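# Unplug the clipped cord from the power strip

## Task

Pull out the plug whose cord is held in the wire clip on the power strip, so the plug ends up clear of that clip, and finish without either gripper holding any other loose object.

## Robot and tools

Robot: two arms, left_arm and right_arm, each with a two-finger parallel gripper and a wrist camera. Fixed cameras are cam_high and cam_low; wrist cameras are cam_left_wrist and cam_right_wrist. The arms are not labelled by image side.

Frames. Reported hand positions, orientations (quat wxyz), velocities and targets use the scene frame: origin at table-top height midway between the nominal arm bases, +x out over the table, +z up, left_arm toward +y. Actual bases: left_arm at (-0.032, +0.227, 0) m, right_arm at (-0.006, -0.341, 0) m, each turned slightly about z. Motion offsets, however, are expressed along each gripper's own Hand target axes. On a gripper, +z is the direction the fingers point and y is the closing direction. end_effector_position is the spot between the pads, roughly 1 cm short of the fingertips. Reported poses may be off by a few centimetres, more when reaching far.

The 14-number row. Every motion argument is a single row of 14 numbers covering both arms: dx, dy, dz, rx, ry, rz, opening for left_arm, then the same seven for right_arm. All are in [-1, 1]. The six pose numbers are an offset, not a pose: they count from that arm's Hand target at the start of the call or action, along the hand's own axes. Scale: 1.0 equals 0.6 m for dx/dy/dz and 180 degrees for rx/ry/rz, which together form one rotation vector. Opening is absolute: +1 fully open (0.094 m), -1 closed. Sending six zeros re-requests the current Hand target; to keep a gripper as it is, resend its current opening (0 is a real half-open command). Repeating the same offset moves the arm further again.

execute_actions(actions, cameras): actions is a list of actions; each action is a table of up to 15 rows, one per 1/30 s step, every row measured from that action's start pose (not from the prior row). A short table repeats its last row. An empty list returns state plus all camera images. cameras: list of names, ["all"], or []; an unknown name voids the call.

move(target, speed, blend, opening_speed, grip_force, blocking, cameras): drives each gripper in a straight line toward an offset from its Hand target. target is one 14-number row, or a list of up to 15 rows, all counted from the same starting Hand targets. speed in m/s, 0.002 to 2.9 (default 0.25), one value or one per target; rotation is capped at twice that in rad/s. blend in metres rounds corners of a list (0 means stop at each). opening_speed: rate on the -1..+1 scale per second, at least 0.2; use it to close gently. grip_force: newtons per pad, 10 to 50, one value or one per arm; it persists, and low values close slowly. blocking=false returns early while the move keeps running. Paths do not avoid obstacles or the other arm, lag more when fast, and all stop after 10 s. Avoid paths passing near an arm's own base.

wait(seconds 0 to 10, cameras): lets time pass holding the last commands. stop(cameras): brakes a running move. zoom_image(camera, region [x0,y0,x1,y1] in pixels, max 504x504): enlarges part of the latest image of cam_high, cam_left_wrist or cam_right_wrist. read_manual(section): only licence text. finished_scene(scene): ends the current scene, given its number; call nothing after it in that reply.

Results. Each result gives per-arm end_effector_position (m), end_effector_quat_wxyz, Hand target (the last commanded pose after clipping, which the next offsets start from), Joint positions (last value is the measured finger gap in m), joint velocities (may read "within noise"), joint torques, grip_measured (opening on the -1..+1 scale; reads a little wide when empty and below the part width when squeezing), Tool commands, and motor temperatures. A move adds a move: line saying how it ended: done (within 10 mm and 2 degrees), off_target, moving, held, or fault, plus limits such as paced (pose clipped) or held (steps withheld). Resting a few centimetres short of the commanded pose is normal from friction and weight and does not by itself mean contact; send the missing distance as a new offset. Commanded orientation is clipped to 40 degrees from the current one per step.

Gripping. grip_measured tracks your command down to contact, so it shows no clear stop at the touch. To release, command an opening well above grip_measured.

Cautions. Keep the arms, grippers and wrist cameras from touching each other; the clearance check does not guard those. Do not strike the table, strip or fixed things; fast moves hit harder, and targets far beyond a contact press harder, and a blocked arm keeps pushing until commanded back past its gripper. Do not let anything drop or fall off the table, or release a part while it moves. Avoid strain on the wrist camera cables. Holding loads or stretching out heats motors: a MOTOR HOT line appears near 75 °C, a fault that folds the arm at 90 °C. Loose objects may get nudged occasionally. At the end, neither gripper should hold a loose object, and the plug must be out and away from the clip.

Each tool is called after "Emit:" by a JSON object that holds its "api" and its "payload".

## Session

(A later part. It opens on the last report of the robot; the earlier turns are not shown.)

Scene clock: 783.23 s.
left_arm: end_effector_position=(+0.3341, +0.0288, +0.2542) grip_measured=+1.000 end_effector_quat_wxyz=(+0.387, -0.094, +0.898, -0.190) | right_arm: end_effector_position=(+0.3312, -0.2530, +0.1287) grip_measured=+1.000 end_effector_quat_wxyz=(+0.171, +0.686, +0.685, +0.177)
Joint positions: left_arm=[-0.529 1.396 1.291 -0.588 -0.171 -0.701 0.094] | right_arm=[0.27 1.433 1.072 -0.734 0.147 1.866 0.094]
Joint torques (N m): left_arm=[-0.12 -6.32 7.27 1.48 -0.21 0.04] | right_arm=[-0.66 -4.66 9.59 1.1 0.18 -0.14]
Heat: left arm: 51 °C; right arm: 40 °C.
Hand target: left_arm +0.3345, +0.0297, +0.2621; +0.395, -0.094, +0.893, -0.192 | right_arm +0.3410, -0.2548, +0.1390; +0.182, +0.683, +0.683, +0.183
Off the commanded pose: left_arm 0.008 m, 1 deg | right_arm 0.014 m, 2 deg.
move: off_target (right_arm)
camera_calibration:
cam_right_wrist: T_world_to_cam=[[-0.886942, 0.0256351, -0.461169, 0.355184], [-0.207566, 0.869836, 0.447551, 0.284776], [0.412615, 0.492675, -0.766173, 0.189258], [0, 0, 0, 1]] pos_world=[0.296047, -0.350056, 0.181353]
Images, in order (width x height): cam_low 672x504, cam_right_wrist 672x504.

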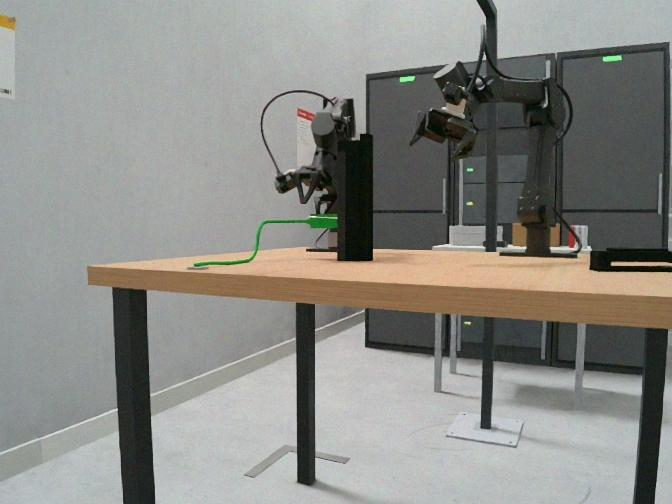

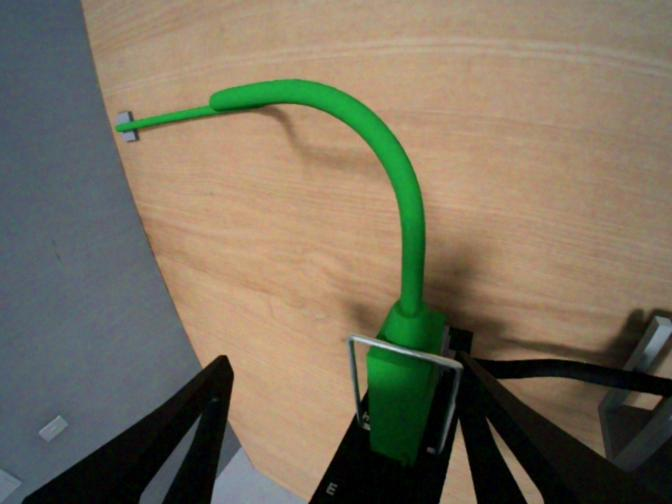

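Emit:
{"api": "move", "payload": {"target": [0,0,0,0,0,0,1,0.005,0.0279,-0.0417,0,0,0,1], "speed": 0.03, "cameras": ["cam_right_wrist","cam_low"]}}

Emit:
{"api": "zoom_image", "payload": {"camera": "cam_right_wrist", "region": [320, 280, 520, 480]}}

Emit:
{"api": "zoom_image", "payload": {"camera": "cam_low", "region": [270, 120, 370, 270]}}

Scene clock: 791.47 s.
left_arm: end_effector_position=(+0.3341, +0.0288, +0.2542) grip_measured=+1.000 end_effector_quat_wxyz=(+0.387, -0.094, +0.898, -0.190) | right_arm: end_effector_position=(+0.3381, -0.2506, +0.1620) grip_measured=+1.000 end_effector_quat_wxyz=(+0.175, +0.685, +0.683, +0.184)
Joint positions: left_arm=[-0.529 1.396 1.291 -0.588 -0.171 -0.701 0.094] | right_arm=[0.27 1.439 1.202 -0.84 0.147 1.865 0.094]
Joint torques (N m): left_arm=[-0.05 -6.38 7.31 1.53 -0.12 0.05] | right_arm=[-0.06 -4.57 9.36 0.98 0.22 -0.1]
Heat: left arm: 51 °C; right arm: 42 °C.
Hand target: left_arm +0.3345, +0.0297, +0.2621; +0.395, -0.094, +0.893, -0.192 | right_arm +0.3431, -0.2518, +0.1692; +0.182, +0.683, +0.683, +0.183
Off the commanded pose: left_arm 0.008 m, 1 deg | right_arm 0.009 m, 1 deg.
move: done
camera_calibration:
cam_right_wrist: T_world_to_cam=[[-0.879235, 0.0278799, -0.475573, 0.376958], [-0.2154, 0.867147, 0.449064, 0.270909], [0.424911, 0.497271, -0.75642, 0.20615], [0, 0, 0, 1]] pos_world=[0.302193, -0.34794, 0.213552]
Images, in order (width x height): cam_low 672x504, cam_right_wrist 672x504.

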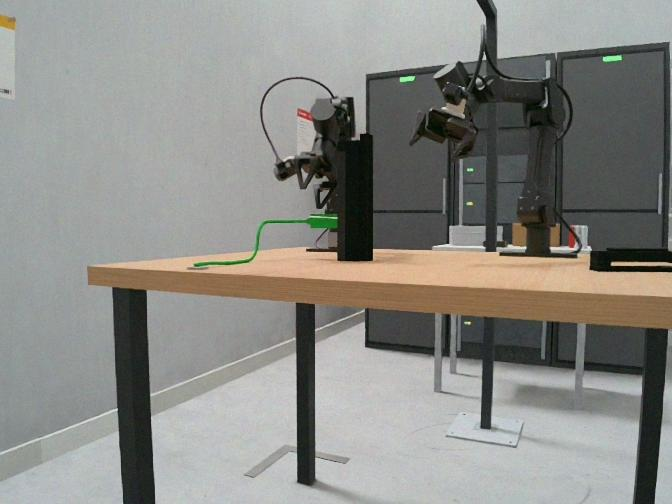

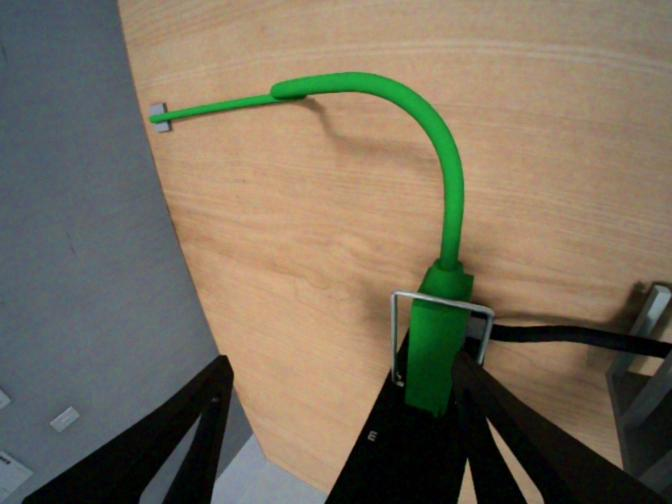

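Scaled by 2.520 from the camera's 672x504 image, which has a finer 960x720 frame.

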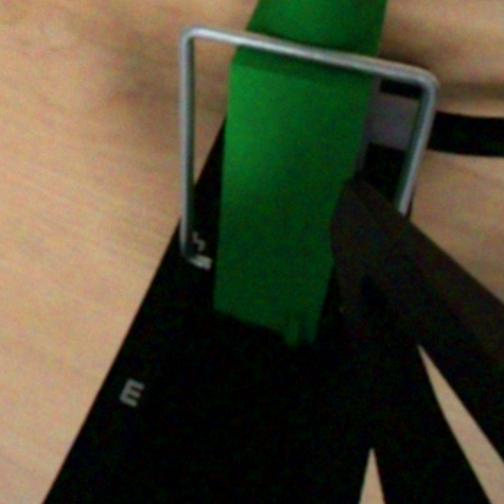

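Scaled by 3.360 from the camera's 672x504 image, which has a finer 960x720 frame.

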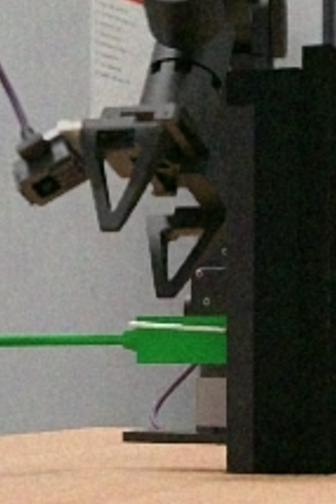

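Emit:
{"api": "move", "payload": {"target": [0,0,0,0,0,0,1,-0.017,-0.0357,-0.1088,0.1649,0.1085,0.0291,1], "speed": 0.08, "cameras": ["cam_right_wrist","cam_low"]}}

Scene clock: 846.67 s.
left_arm: end_effector_position=(+0.3341, +0.0288, +0.2542) grip_measured=+1.000 end_effector_quat_wxyz=(+0.387, -0.094, +0.898, -0.190) | right_arm: end_effector_position=(+0.2922, -0.2608, +0.2089) grip_measured=+1.000 end_effector_quat_wxyz=(-0.111, +0.701, +0.692, +0.134)
Joint positions: left_arm=[-0.529 1.396 1.291 -0.588 -0.171 -0.701 0.094] | right_arm=[0.002 1.668 1.697 -1.54 -0.346 1.654 0.094]
Joint torques (N m): left_arm=[0.01 -6.27 7.32 1.5 -0.15 0.1] | right_arm=[-0.49 -6.91 7.15 0.25 -0.18 -0.1]
Motor temperatures (°C): left_arm=[25 29 52 36 27 27 24] | right_arm=[25 31 45 31 27 23 24]
Heat: left arm: 52 °C; right arm: 45 °C.
Hand target: left_arm +0.3345, +0.0297, +0.2621; +0.395, -0.094, +0.893, -0.192 | right_arm +0.2919, -0.2620, +0.2151; -0.124, +0.697, +0.696, +0.123
Off the commanded pose: left_arm 0.008 m, 1 deg | right_arm 0.006 m, 2 deg.
joint sent to its limit (right arm) — joint 4 (wrist pitch), lower limit. The joint targets are off in orientation, not in position.
move: done
camera_calibration:
cam_right_wrist: T_world_to_cam=[[-0.99943, 0.0329715, -0.00724055, 0.297694], [0.0160992, 0.654073, 0.75626, 0.061547], [0.0296709, 0.755712, -0.654231, 0.427789], [0, 0, 0, 1]] pos_world=[0.283841, -0.373357, 0.235483]
Images, in order (width x height): cam_low 672x504, cam_right_wrist 672x504.

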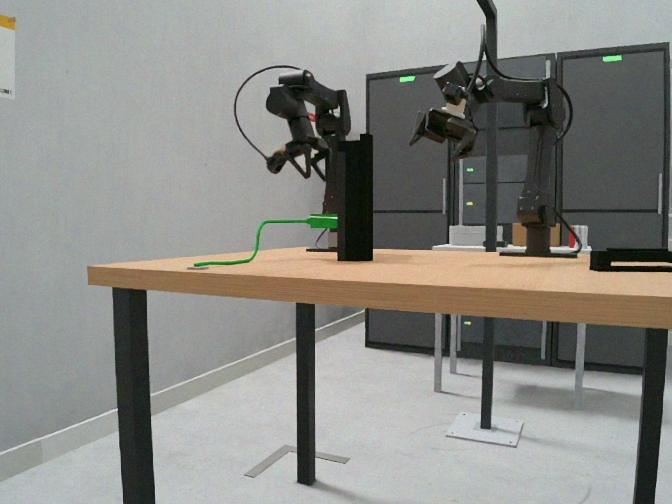

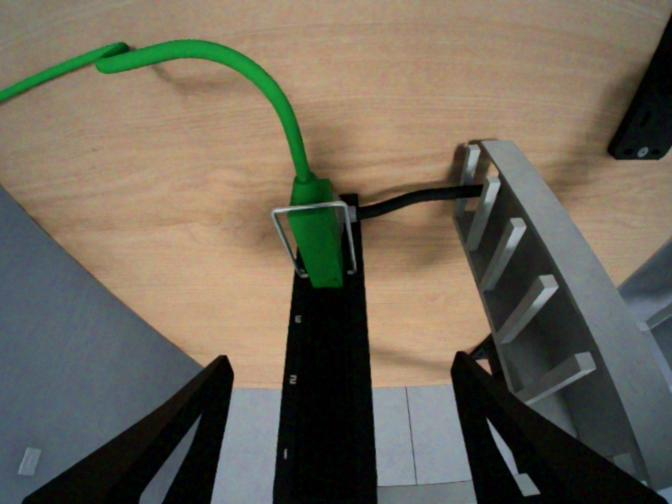

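Emit:
{"api": "move", "payload": {"target": [0,0,0,0,0,0,1,-0.0357,-0.0007,0.1078,0,0,0,-0.83], "speed": 0.06, "opening_speed": 1.0, "cameras": ["cam_right_wrist","cam_low"]}}

Emit:
{"api": "zoom_image", "payload": {"camera": "cam_right_wrist", "region": [250, 230, 450, 430]}}

Emit:
{"api": "zoom_image", "payload": {"camera": "cam_low", "region": [270, 120, 370, 270]}}

Scene clock: 858.67 s.
left_arm: end_effector_position=(+0.3341, +0.0288, +0.2542) grip_measured=+1.000 end_effector_quat_wxyz=(+0.387, -0.094, +0.898, -0.190) | right_arm: end_effector_position=(+0.2940, -0.2606, +0.1499) grip_measured=-0.827 end_effector_quat_wxyz=(-0.120, +0.700, +0.693, +0.124)
Joint positions: left_arm=[-0.529 1.396 1.291 -0.588 -0.171 -0.701 0.094] | right_arm=[0.002 1.668 1.461 -1.334 -0.347 1.645 0.008]
Joint torques (N m): left_arm=[0.03 -6.17 7.08 1.5 -0.21 0.1] | right_arm=[0.06 -6.98 4.62 0.37 -0.18 -0.11]
Heat: left arm: 52 °C; right arm: 42 °C.
Hand target: left_arm +0.3345, +0.0297, +0.2621; +0.395, -0.094, +0.893, -0.192 | right_arm +0.2914, -0.2599, +0.1469; -0.124, +0.696, +0.696, +0.123
Off the commanded pose: left_arm 0.008 m, 1 deg | right_arm 0.004 m, 1 deg.
move: done
camera_calibration:
cam_right_wrist: T_world_to_cam=[[-0.999516, 0.0243857, 0.0193053, 0.292923], [0.0305648, 0.655219, 0.75482, 0.102179], [0.00575761, 0.755045, -0.655648, 0.396111], [0, 0, 0, 1]] pos_world=[0.287378, -0.373174, 0.176928]
Images, in order (width x height): cam_low 672x504, cam_right_wrist 672x504.

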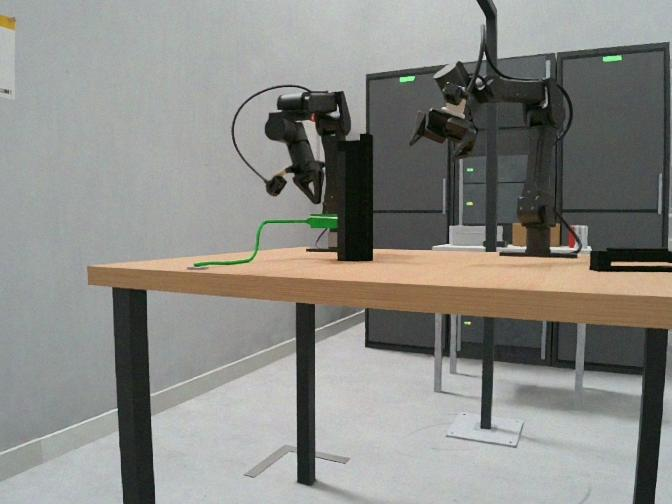

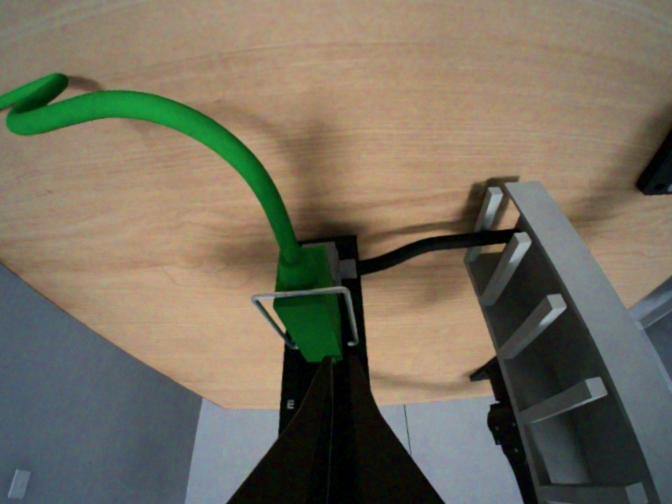

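Scaled by 2.520 from the camera's 672x504 image, which has a finer 960x720 frame.

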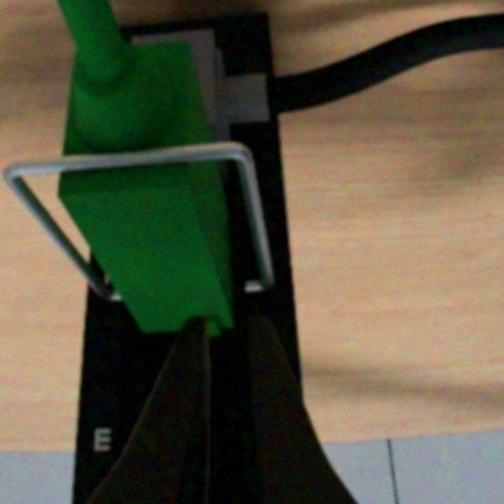

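Scaled by 3.360 from the camera's 672x504 image, which has a finer 960x720 frame.

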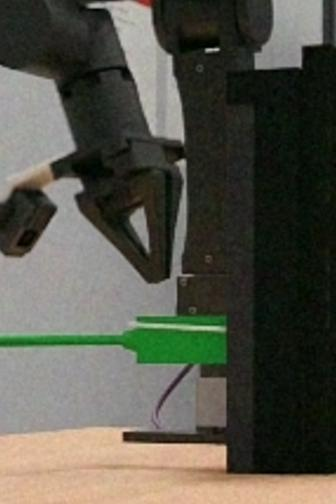

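Emit:
{"api": "zoom_image", "payload": {"camera": "cam_right_wrist", "region": [300, 275, 380, 375]}}

Scaled by 5.040 from the camera's 672x504 image, which has a finer 960x720 frame.

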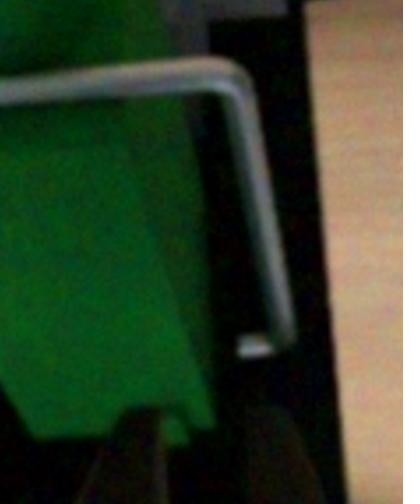

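Emit:
{"api": "move", "payload": {"target": [0,0,0,0,0,0,1,-0.0035,-0.0052,0.0248,0.007,0.0001,-0.0193,-0.83], "speed": 0.04, "cameras": ["cam_right_wrist","cam_low"]}}

Emit:
{"api": "zoom_image", "payload": {"camera": "cam_right_wrist", "region": [300, 290, 380, 390]}}

Scene clock: 895.93 s.
left_arm: end_effector_position=(+0.3341, +0.0288, +0.2542) grip_measured=+1.000 end_effector_quat_wxyz=(+0.387, -0.094, +0.898, -0.190) | right_arm: end_effector_position=(+0.2913, -0.2596, +0.1381) grip_measured=-0.827 end_effector_quat_wxyz=(-0.120, +0.679, +0.713, +0.124)
Joint positions: left_arm=[-0.529 1.396 1.291 -0.588 -0.171 -0.701 0.094] | right_arm=[0.006 1.668 1.414 -1.298 -0.347 1.589 0.008]
Joint torques (N m): left_arm=[-0.02 -6.43 7.19 1.51 -0.12 0.07] | right_arm=[0.57 -6.24 4.53 0.34 -0.2 -0.14]
Motor temperatures (°C): left_arm=[25 29 52 36 27 27 24] | right_arm=[25 32 39 30 27 23 24]
Heat: left arm: 52 °C; right arm: 39 °C.
Hand target: left_arm +0.3345, +0.0297, +0.2621; +0.395, -0.094, +0.893, -0.192 | right_arm +0.2883, -0.2567, +0.1323; -0.128, +0.674, +0.718, +0.119
Off the commanded pose: left_arm 0.008 m, 1 deg | right_arm 0.007 m, 1 deg.
move: done
camera_calibration:
cam_right_wrist: T_world_to_cam=[[-0.999418, -0.03247, 0.0104317, 0.276902], [-0.0134468, 0.656261, 0.754415, 0.12374], [-0.0313417, 0.753835, -0.656315, 0.398054], [0, 0, 0, 1]] pos_world=[0.290881, -0.372282, 0.16501]
Images, in order (width x height): cam_low 672x504, cam_right_wrist 672x504.

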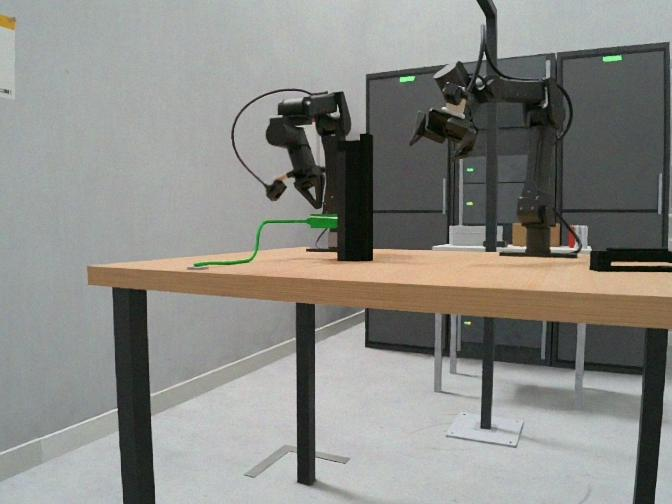

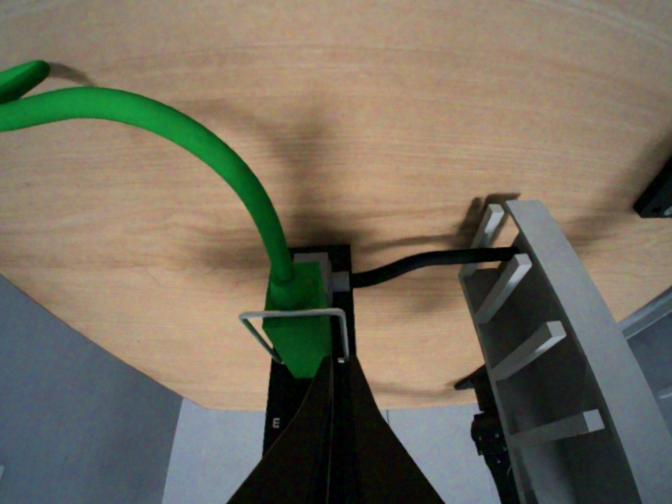

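Scaled by 5.040 from the camera's 672x504 image, which has a finer 960x720 frame.

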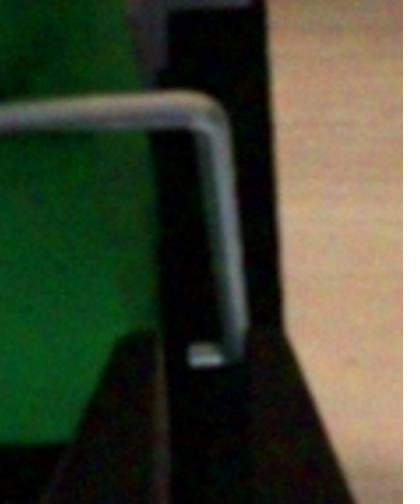

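Emit:
{"api": "move", "payload": {"target": [0,0,0,0,0,0,1,0.0,-0.0008,0.025,0,0,0,-0.83], "speed": 0.03, "cameras": ["cam_right_wrist","cam_low"]}}

Emit:
{"api": "zoom_image", "payload": {"camera": "cam_right_wrist", "region": [300, 290, 380, 390]}}

Emit:
{"api": "zoom_image", "payload": {"camera": "cam_low", "region": [270, 120, 370, 270]}}

Scene clock: 928.60 s.
left_arm: end_effector_position=(+0.3341, +0.0288, +0.2542) grip_measured=+1.000 end_effector_quat_wxyz=(+0.387, -0.094, +0.898, -0.190) | right_arm: end_effector_position=(+0.2907, -0.2544, +0.1240) grip_measured=-0.827 end_effector_quat_wxyz=(-0.119, +0.672, +0.720, +0.125)
Joint positions: left_arm=[-0.529 1.396 1.291 -0.588 -0.171 -0.701 0.094] | right_arm=[0.023 1.668 1.358 -1.236 -0.347 1.588 0.008]
Joint torques (N m): left_arm=[-0.08 -6.23 7.25 1.49 -0.17 0.08] | right_arm=[0.54 -6.24 4.57 0.37 -0.19 0.07]
Heat: left arm: 52 °C; right arm: 39 °C.
Hand target: left_arm +0.3345, +0.0297, +0.2621; +0.395, -0.094, +0.893, -0.192 | right_arm +0.2875, -0.2516, +0.1182; -0.128, +0.674, +0.718, +0.119
Off the commanded pose: left_arm 0.008 m, 1 deg | right_arm 0.007 m, 1 deg.
move: done
camera_calibration:
cam_right_wrist: T_world_to_cam=[[-0.998738, -0.0500528, 0.00414196, 0.272689], [-0.0297226, 0.65552, 0.754593, 0.135465], [-0.0404847, 0.753518, -0.65618, 0.387468], [0, 0, 0, 1]] pos_world=[0.292058, -0.367115, 0.150898]
Images, in order (width x height): cam_low 672x504, cam_right_wrist 672x504.

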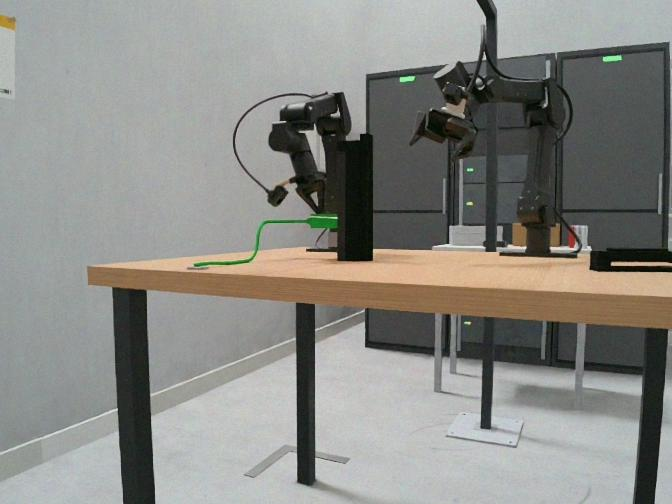

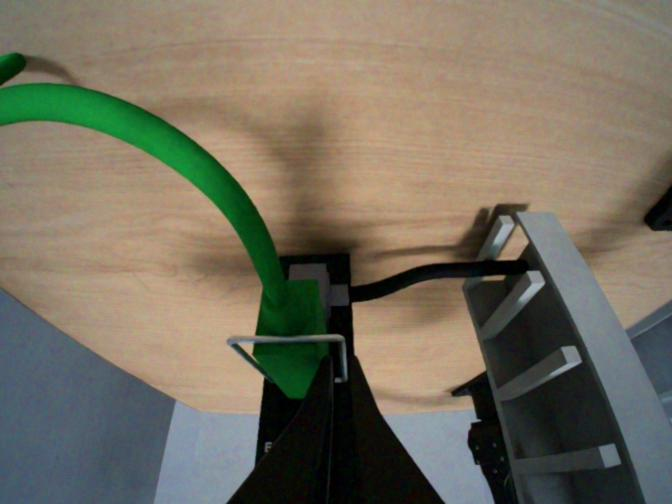

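Scaled by 5.040 from the camera's 672x504 image, which has a finer 960x720 frame.

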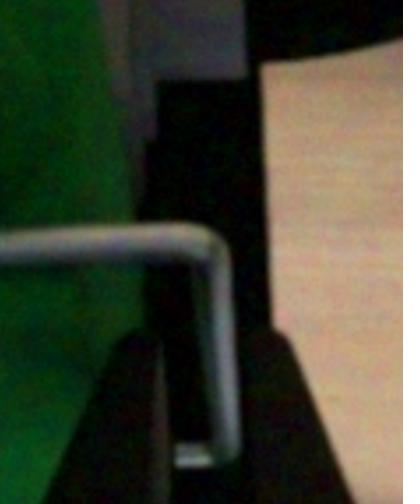

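Scaled by 3.360 from the camera's 672x504 image, which has a finer 960x720 frame.

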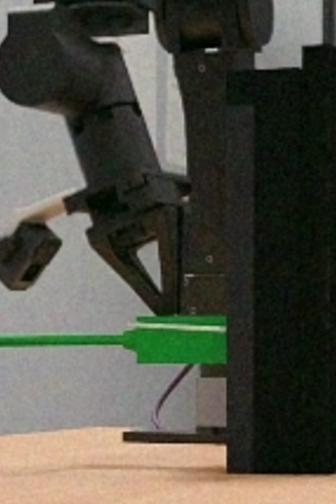

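Emit:
{"api": "move", "payload": {"target": [0,0,0,0,0,0,1,0.0,-0.0006,0.0195,0,0,0,-0.83], "speed": 0.03, "cameras": ["cam_right_wrist","cam_low"]}}

Emit:
{"api": "zoom_image", "payload": {"camera": "cam_right_wrist", "region": [300, 310, 380, 410]}}

Emit:
{"api": "zoom_image", "payload": {"camera": "cam_low", "region": [270, 120, 370, 270]}}

Scene clock: 950.17 s.
left_arm: end_effector_position=(+0.3341, +0.0288, +0.2542) grip_measured=+1.000 end_effector_quat_wxyz=(+0.387, -0.094, +0.898, -0.190) | right_arm: end_effector_position=(+0.2904, -0.2504, +0.1137) grip_measured=-0.827 end_effector_quat_wxyz=(-0.119, +0.671, +0.721, +0.126)
Joint positions: left_arm=[-0.529 1.396 1.291 -0.588 -0.171 -0.701 0.094] | right_arm=[0.036 1.668 1.317 -1.188 -0.347 1.6 0.008]
Joint torques (N m): left_arm=[-0.14 -6.61 7.42 1.47 -0.16 0.08] | right_arm=[0.57 -6.04 4.6 0.39 -0.18 0.08]
Heat: left arm: 52 °C; right arm: 39 °C.
Hand target: left_arm +0.3345, +0.0297, +0.2621; +0.395, -0.094, +0.893, -0.192 | right_arm +0.2868, -0.2477, +0.1072; -0.128, +0.674, +0.718, +0.119
Off the commanded pose: left_arm 0.008 m, 1 deg | right_arm 0.008 m, 1 deg.
move: done
camera_calibration:
cam_right_wrist: T_world_to_cam=[[-0.998611, -0.0526795, 0.000833857, 0.272207], [-0.0339221, 0.654988, 0.754878, 0.141608], [-0.0403127, 0.753801, -0.655865, 0.377695], [0, 0, 0, 1]] pos_world=[0.291859, -0.363119, 0.140593]
Images, in order (width x height): cam_low 672x504, cam_right_wrist 672x504.

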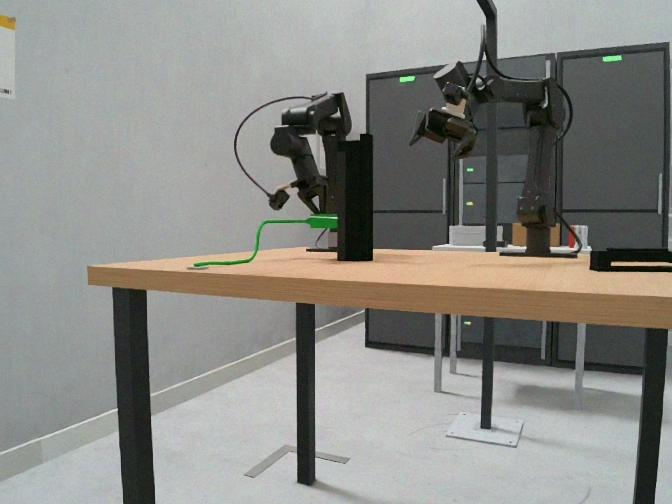

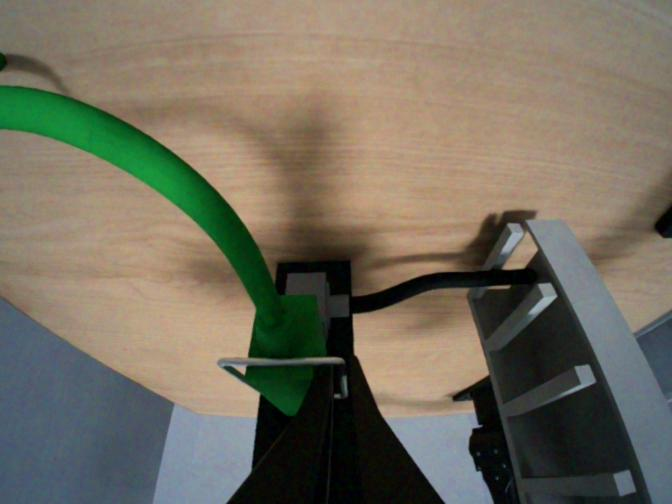

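Scaled by 5.040 from the camera's 672x504 image, which has a finer 960x720 frame.

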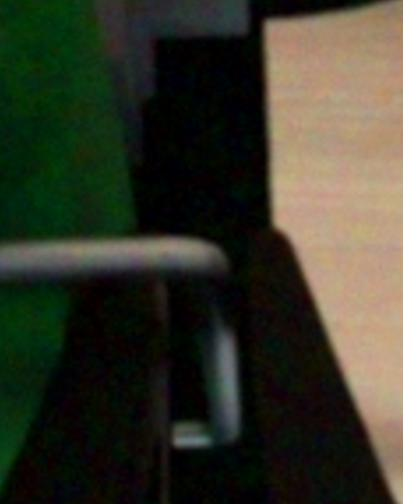

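Scaled by 3.360 from the camera's 672x504 image, which has a finer 960x720 frame.

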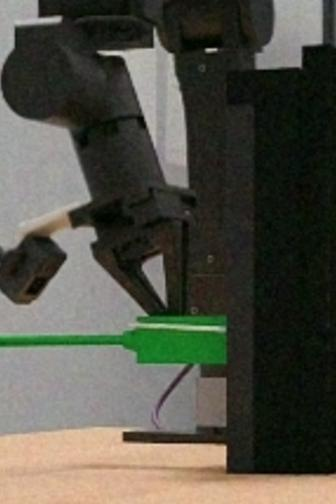

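Emit:
{"api": "move", "payload": {"target": [0,0,0,0,0,0,1,0.0,-0.0022,0.0,0,0,0,-1], "speed": 0.03, "grip_force": [50, 15], "cameras": ["cam_right_wrist","cam_low"]}}

Emit:
{"api": "zoom_image", "payload": {"camera": "cam_right_wrist", "region": [300, 310, 380, 410]}}

Scene clock: 961.73 s.
left_arm: end_effector_position=(+0.3341, +0.0288, +0.2542) grip_measured=+1.000 end_effector_quat_wxyz=(+0.387, -0.094, +0.898, -0.190) | right_arm: end_effector_position=(+0.2898, -0.2504, +0.1128) grip_measured=-0.911 end_effector_quat_wxyz=(-0.119, +0.672, +0.720, +0.125)
Joint positions: left_arm=[-0.529 1.396 1.291 -0.588 -0.171 -0.701 0.094] | right_arm=[0.036 1.668 1.314 -1.186 -0.347 1.6 0.004]
Joint torques (N m): left_arm=[0.03 -6.15 7.15 1.54 -0.18 0.06] | right_arm=[0.57 -6.41 4.45 0.37 -0.18 0.09]
Heat: left arm: 52 °C; right arm: 39 °C.
Hand target: left_arm +0.3345, +0.0297, +0.2621; +0.395, -0.094, +0.893, -0.192 | right_arm +0.2856, -0.2478, +0.1072; -0.128, +0.674, +0.718, +0.119
Off the commanded pose: left_arm 0.008 m, 1 deg | right_arm 0.008 m, 1 deg.
grip_force (N): 50, 15
move: done
camera_calibration:
cam_right_wrist: T_world_to_cam=[[-0.998646, -0.0519297, 0.00303948, 0.27168], [-0.0317546, 0.654861, 0.755082, 0.14156], [-0.0412016, 0.753964, -0.655623, 0.377371], [0, 0, 0, 1]] pos_world=[0.291356, -0.363117, 0.139698]
Images, in order (width x height): cam_low 672x504, cam_right_wrist 672x504.

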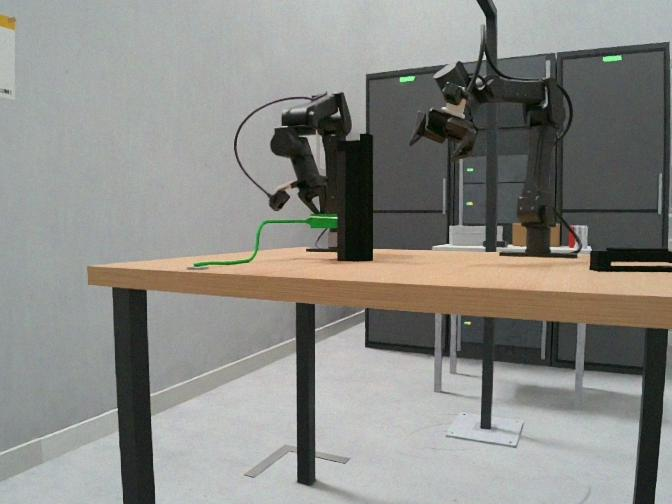

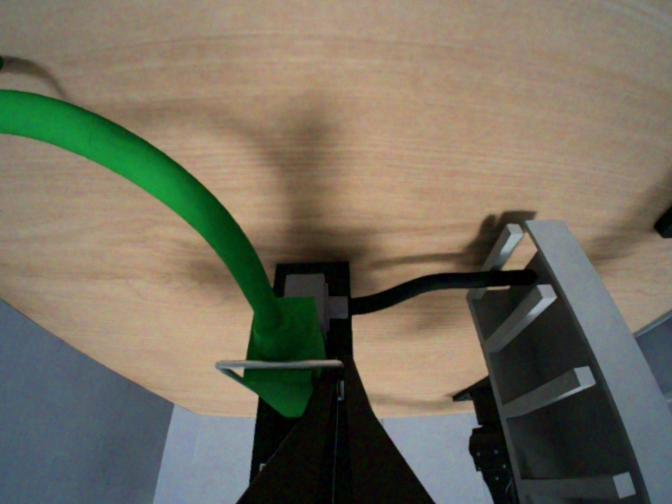

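Scaled by 5.040 from the camera's 672x504 image, which has a finer 960x720 frame.

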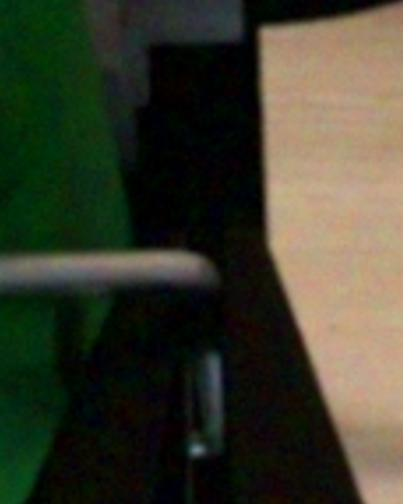

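Emit:
{"api": "move", "payload": {"target": [0,0,0,0,0,0,1,0.0195,0.0073,-0.0511,0,0,0,-1], "speed": 0.04, "cameras": ["cam_right_wrist","cam_low"]}}

Emit:
{"api": "zoom_image", "payload": {"camera": "cam_right_wrist", "region": [200, 280, 400, 420]}}

Emit:
{"api": "zoom_image", "payload": {"camera": "cam_low", "region": [270, 120, 370, 270]}}

Scene clock: 975.93 s.
left_arm: end_effector_position=(+0.3341, +0.0288, +0.2542) grip_measured=+1.000 end_effector_quat_wxyz=(+0.387, -0.094, +0.898, -0.190) | right_arm: end_effector_position=(+0.2892, -0.2483, +0.1318) grip_measured=-0.912 end_effector_quat_wxyz=(-0.125, +0.672, +0.720, +0.121)
Joint positions: left_arm=[-0.529 1.396 1.291 -0.588 -0.171 -0.701 0.094] | right_arm=[0.042 1.674 1.395 -1.273 -0.349 1.606 0.004]
Joint torques (N m): left_arm=[-0.12 -6.35 7.16 1.49 -0.11 0.06] | right_arm=[0.17 -6.42 9.01 -0.07 -0.17 0.06]
Heat: left arm: 52 °C; right arm: 39 °C.
Hand target: left_arm +0.3345, +0.0297, +0.2621; +0.395, -0.094, +0.893, -0.192 | right_arm +0.2899, -0.2471, +0.1400; -0.128, +0.674, +0.718, +0.119
Off the commanded pose: left_arm 0.008 m, 1 deg | right_arm 0.008 m, 0 deg.
grip_force (N): 50, 15
move: done
camera_calibration:
cam_right_wrist: T_world_to_cam=[[-0.998449, -0.0531099, 0.0167281, 0.268953], [-0.022141, 0.654326, 0.755889, 0.122844], [-0.0510908, 0.754346, -0.654486, 0.390965], [0, 0, 0, 1]] pos_world=[0.291231, -0.361019, 0.158526]
Images, in order (width x height): cam_low 672x504, cam_right_wrist 672x504.

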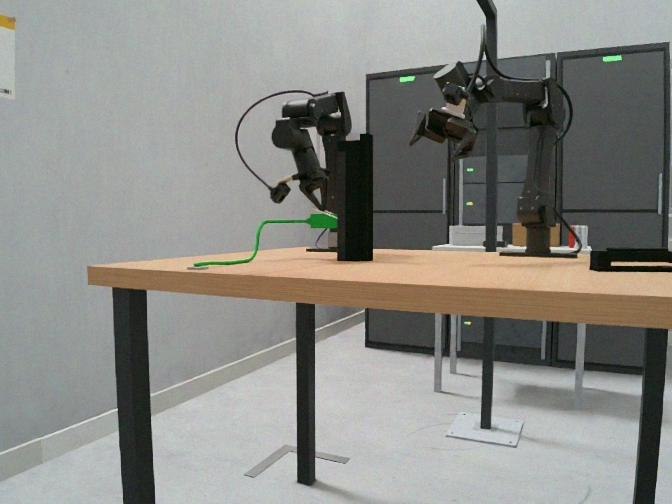

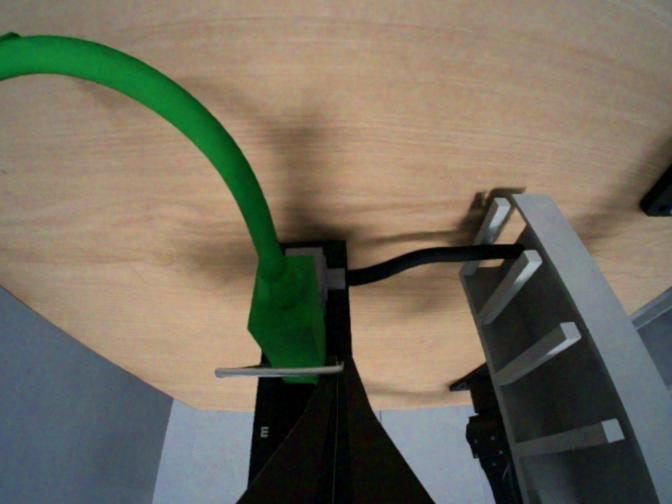

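Scaled by 2.520 from the camera's 672x504 image, which has a finer 960x720 frame.

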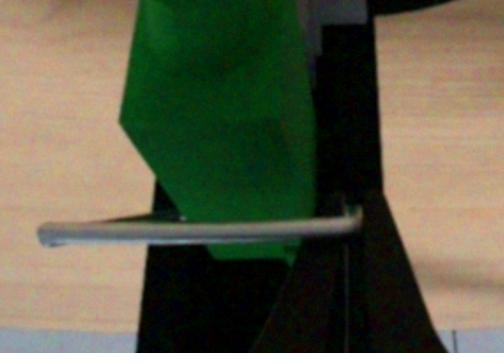

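Scaled by 3.360 from the camera's 672x504 image, which has a finer 960x720 frame.

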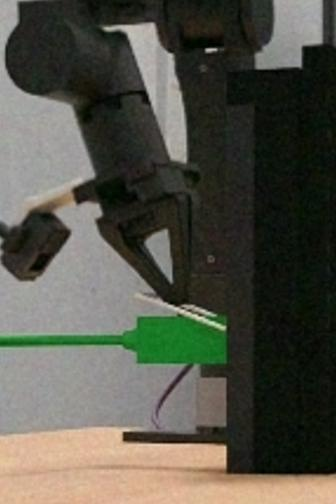

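Emit:
{"api": "move", "payload": {"target": [[0,0,0,0,0,0,1,0.0189,0.0008,-0.0158,0,0,0,-1],[0,0,0,0,0,0,1,0.038,0.0017,-0.0268,-0.0016,0.0277,-0.0007,-1],[0,0,0,0,0,0,1,0.0632,0.003,-0.0355,-0.0033,0.0555,-0.0013,-1]], "speed": 0.04, "blend": [0.008,0.008,0], "cameras": ["cam_right_wrist","cam_low","cam_high"]}}

Emit:
{"api": "zoom_image", "payload": {"camera": "cam_right_wrist", "region": [200, 280, 400, 420]}}

Emit:
{"api": "zoom_image", "payload": {"camera": "cam_low", "region": [270, 120, 370, 270]}}

Scene clock: 990.90 s.
left_arm: end_effector_position=(+0.3341, +0.0288, +0.2542) grip_measured=+1.000 end_effector_quat_wxyz=(+0.387, -0.094, +0.898, -0.190) | right_arm: end_effector_position=(+0.2856, -0.2183, +0.1648) grip_measured=-0.969 end_effector_quat_wxyz=(-0.188, +0.662, +0.705, +0.172)
Joint positions: left_arm=[-0.529 1.396 1.291 -0.588 -0.171 -0.701 0.094] | right_arm=[0.052 1.675 1.477 -1.354 -0.515 1.625 0.001]
Joint torques (N m): left_arm=[-0.03 -6.16 7.42 1.52 -0.14 0.04] | right_arm=[-0.57 -6.68 8.44 0.15 -0.35 -0.1]
Heat: left arm: 52 °C; right arm: 40 °C.
Hand target: left_arm +0.3345, +0.0297, +0.2621; +0.395, -0.094, +0.893, -0.192 | right_arm +0.2900, -0.2187, +0.1730; -0.186, +0.660, +0.705, +0.181
Off the commanded pose: left_arm 0.008 m, 1 deg | right_arm 0.009 m, 1 deg.
grip_force (N): 50, 15
move: done; blend cut to 0.0075 m at target 1
camera_calibration:
cam_right_wrist: T_world_to_cam=[[-0.998078, -0.0528512, 0.0323661, 0.263713], [0.000045877, 0.521621, 0.853177, 0.0269266], [-0.0619743, 0.851539, -0.520616, 0.392063], [0, 0, 0, 1]] pos_world=[0.287503, -0.333965, 0.172606]
Images, in order (width x height): cam_high 672x504, cam_low 672x504, cam_right_wrist 672x504.

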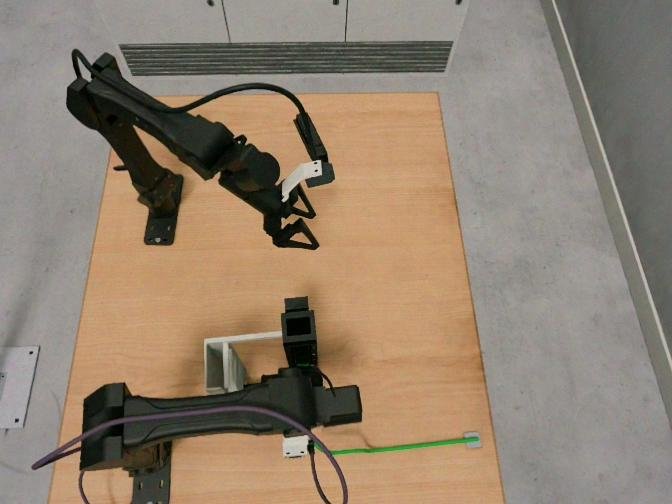

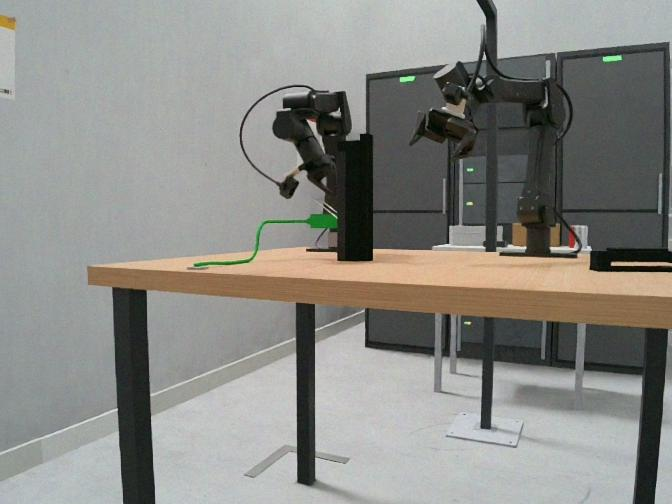

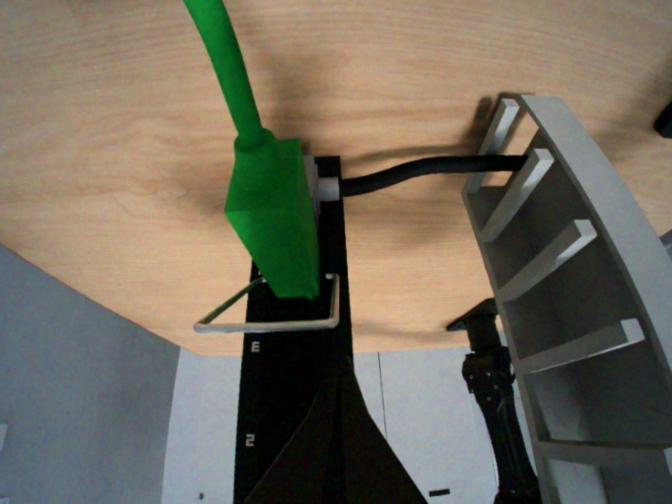

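Scaled by 2.520 from the camera's 672x504 image, which has a finer 960x720 frame.

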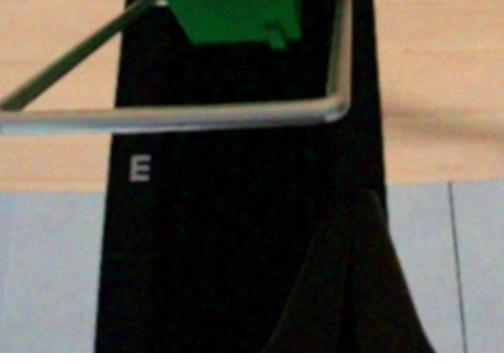

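Scaled by 3.360 from the camera's 672x504 image, which has a finer 960x720 frame.

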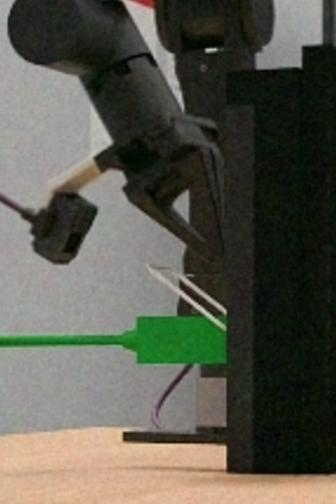

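Emit:
{"api": "move", "payload": {"target": [[0,0,0,0,0,0,1,-0.0228,0.013,-0.0997,0,0,0,-1],[0,0,0,0,0,0,1,-0.1082,0.0312,-0.1047,0,0,0,-1],[0,0,0,0,0,0,1,-0.1382,0.0245,-0.0355,0,0,0,-1]], "speed": 0.08, "blend": [0.015,0.015,0], "cameras": ["cam_right_wrist","cam_low","cam_high"]}}

Emit:
{"api": "zoom_image", "payload": {"camera": "cam_right_wrist", "region": [200, 250, 450, 450]}}

Emit:
{"api": "zoom_image", "payload": {"camera": "cam_low", "region": [270, 120, 370, 270]}}

Scene clock: 1026.03 s.
left_arm: end_effector_position=(+0.3341, +0.0288, +0.2542) grip_measured=+1.000 end_effector_quat_wxyz=(+0.387, -0.094, +0.898, -0.190) | right_arm: end_effector_position=(+0.3121, -0.3009, +0.1532) grip_measured=-0.969 end_effector_quat_wxyz=(-0.185, +0.663, +0.701, +0.184)
Joint positions: left_arm=[-0.529 1.396 1.291 -0.588 -0.171 -0.701 0.094] | right_arm=[-0.218 1.804 1.576 -1.453 -0.518 1.327 0.001]
Joint torques (N m): left_arm=[0.06 -6.16 7.05 1.55 -0.1 0.08] | right_arm=[0.25 -7.99 4.51 0.12 -0.19 -0.11]
Heat: left arm: 52 °C; right arm: 42 °C.
Hand target: left_arm +0.3345, +0.0297, +0.2621; +0.395, -0.094, +0.893, -0.192 | right_arm +0.3100, -0.3001, +0.1499; -0.186, +0.660, +0.705, +0.181
Off the commanded pose: left_arm 0.008 m, 1 deg | right_arm 0.004 m, 1 deg.
grip_force (N): 50, 15
move: done
camera_calibration:
cam_right_wrist: T_world_to_cam=[[-0.999038, -0.0418624, 0.0130678, 0.292827], [-0.0100944, 0.509489, 0.860418, 0.078271], [-0.0426771, 0.859459, -0.509421, 0.452616], [0, 0, 0, 1]] pos_world=[0.312652, -0.416624, 0.1594]
Images, in order (width x height): cam_high 672x504, cam_low 672x504, cam_right_wrist 672x504.

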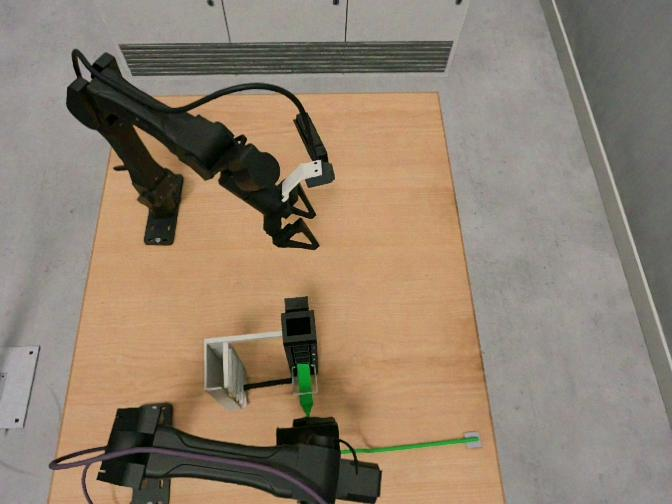

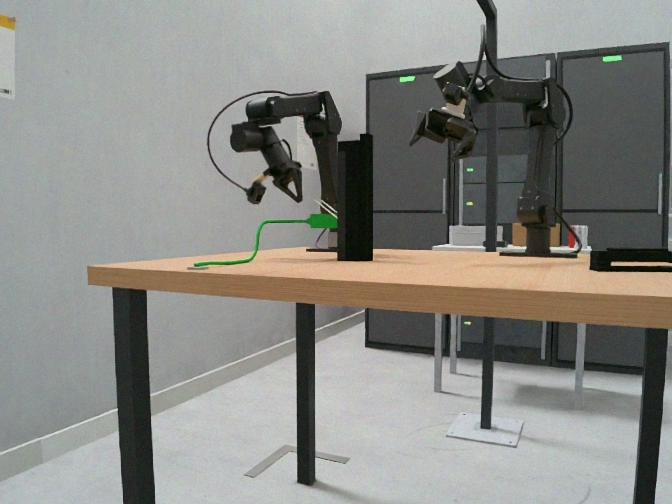

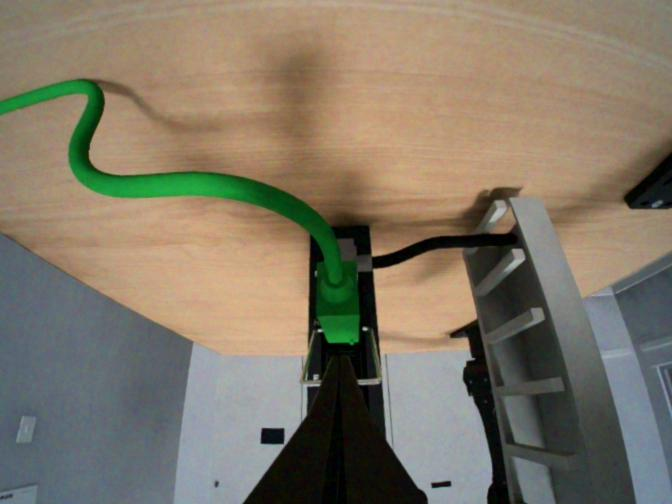

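Scaled by 2.016 from the camera's 672x504 image, which has a finer 960x720 frame.

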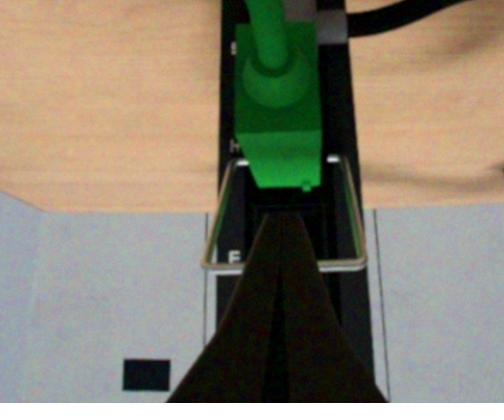

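Scaled by 3.360 from the camera's 672x504 image, which has a finer 960x720 frame.

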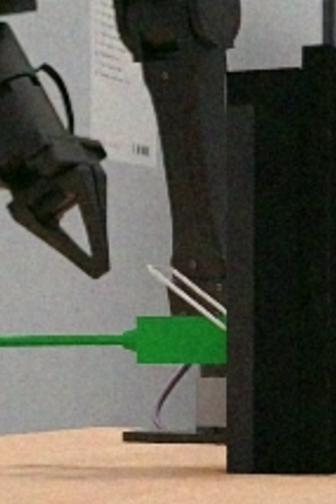

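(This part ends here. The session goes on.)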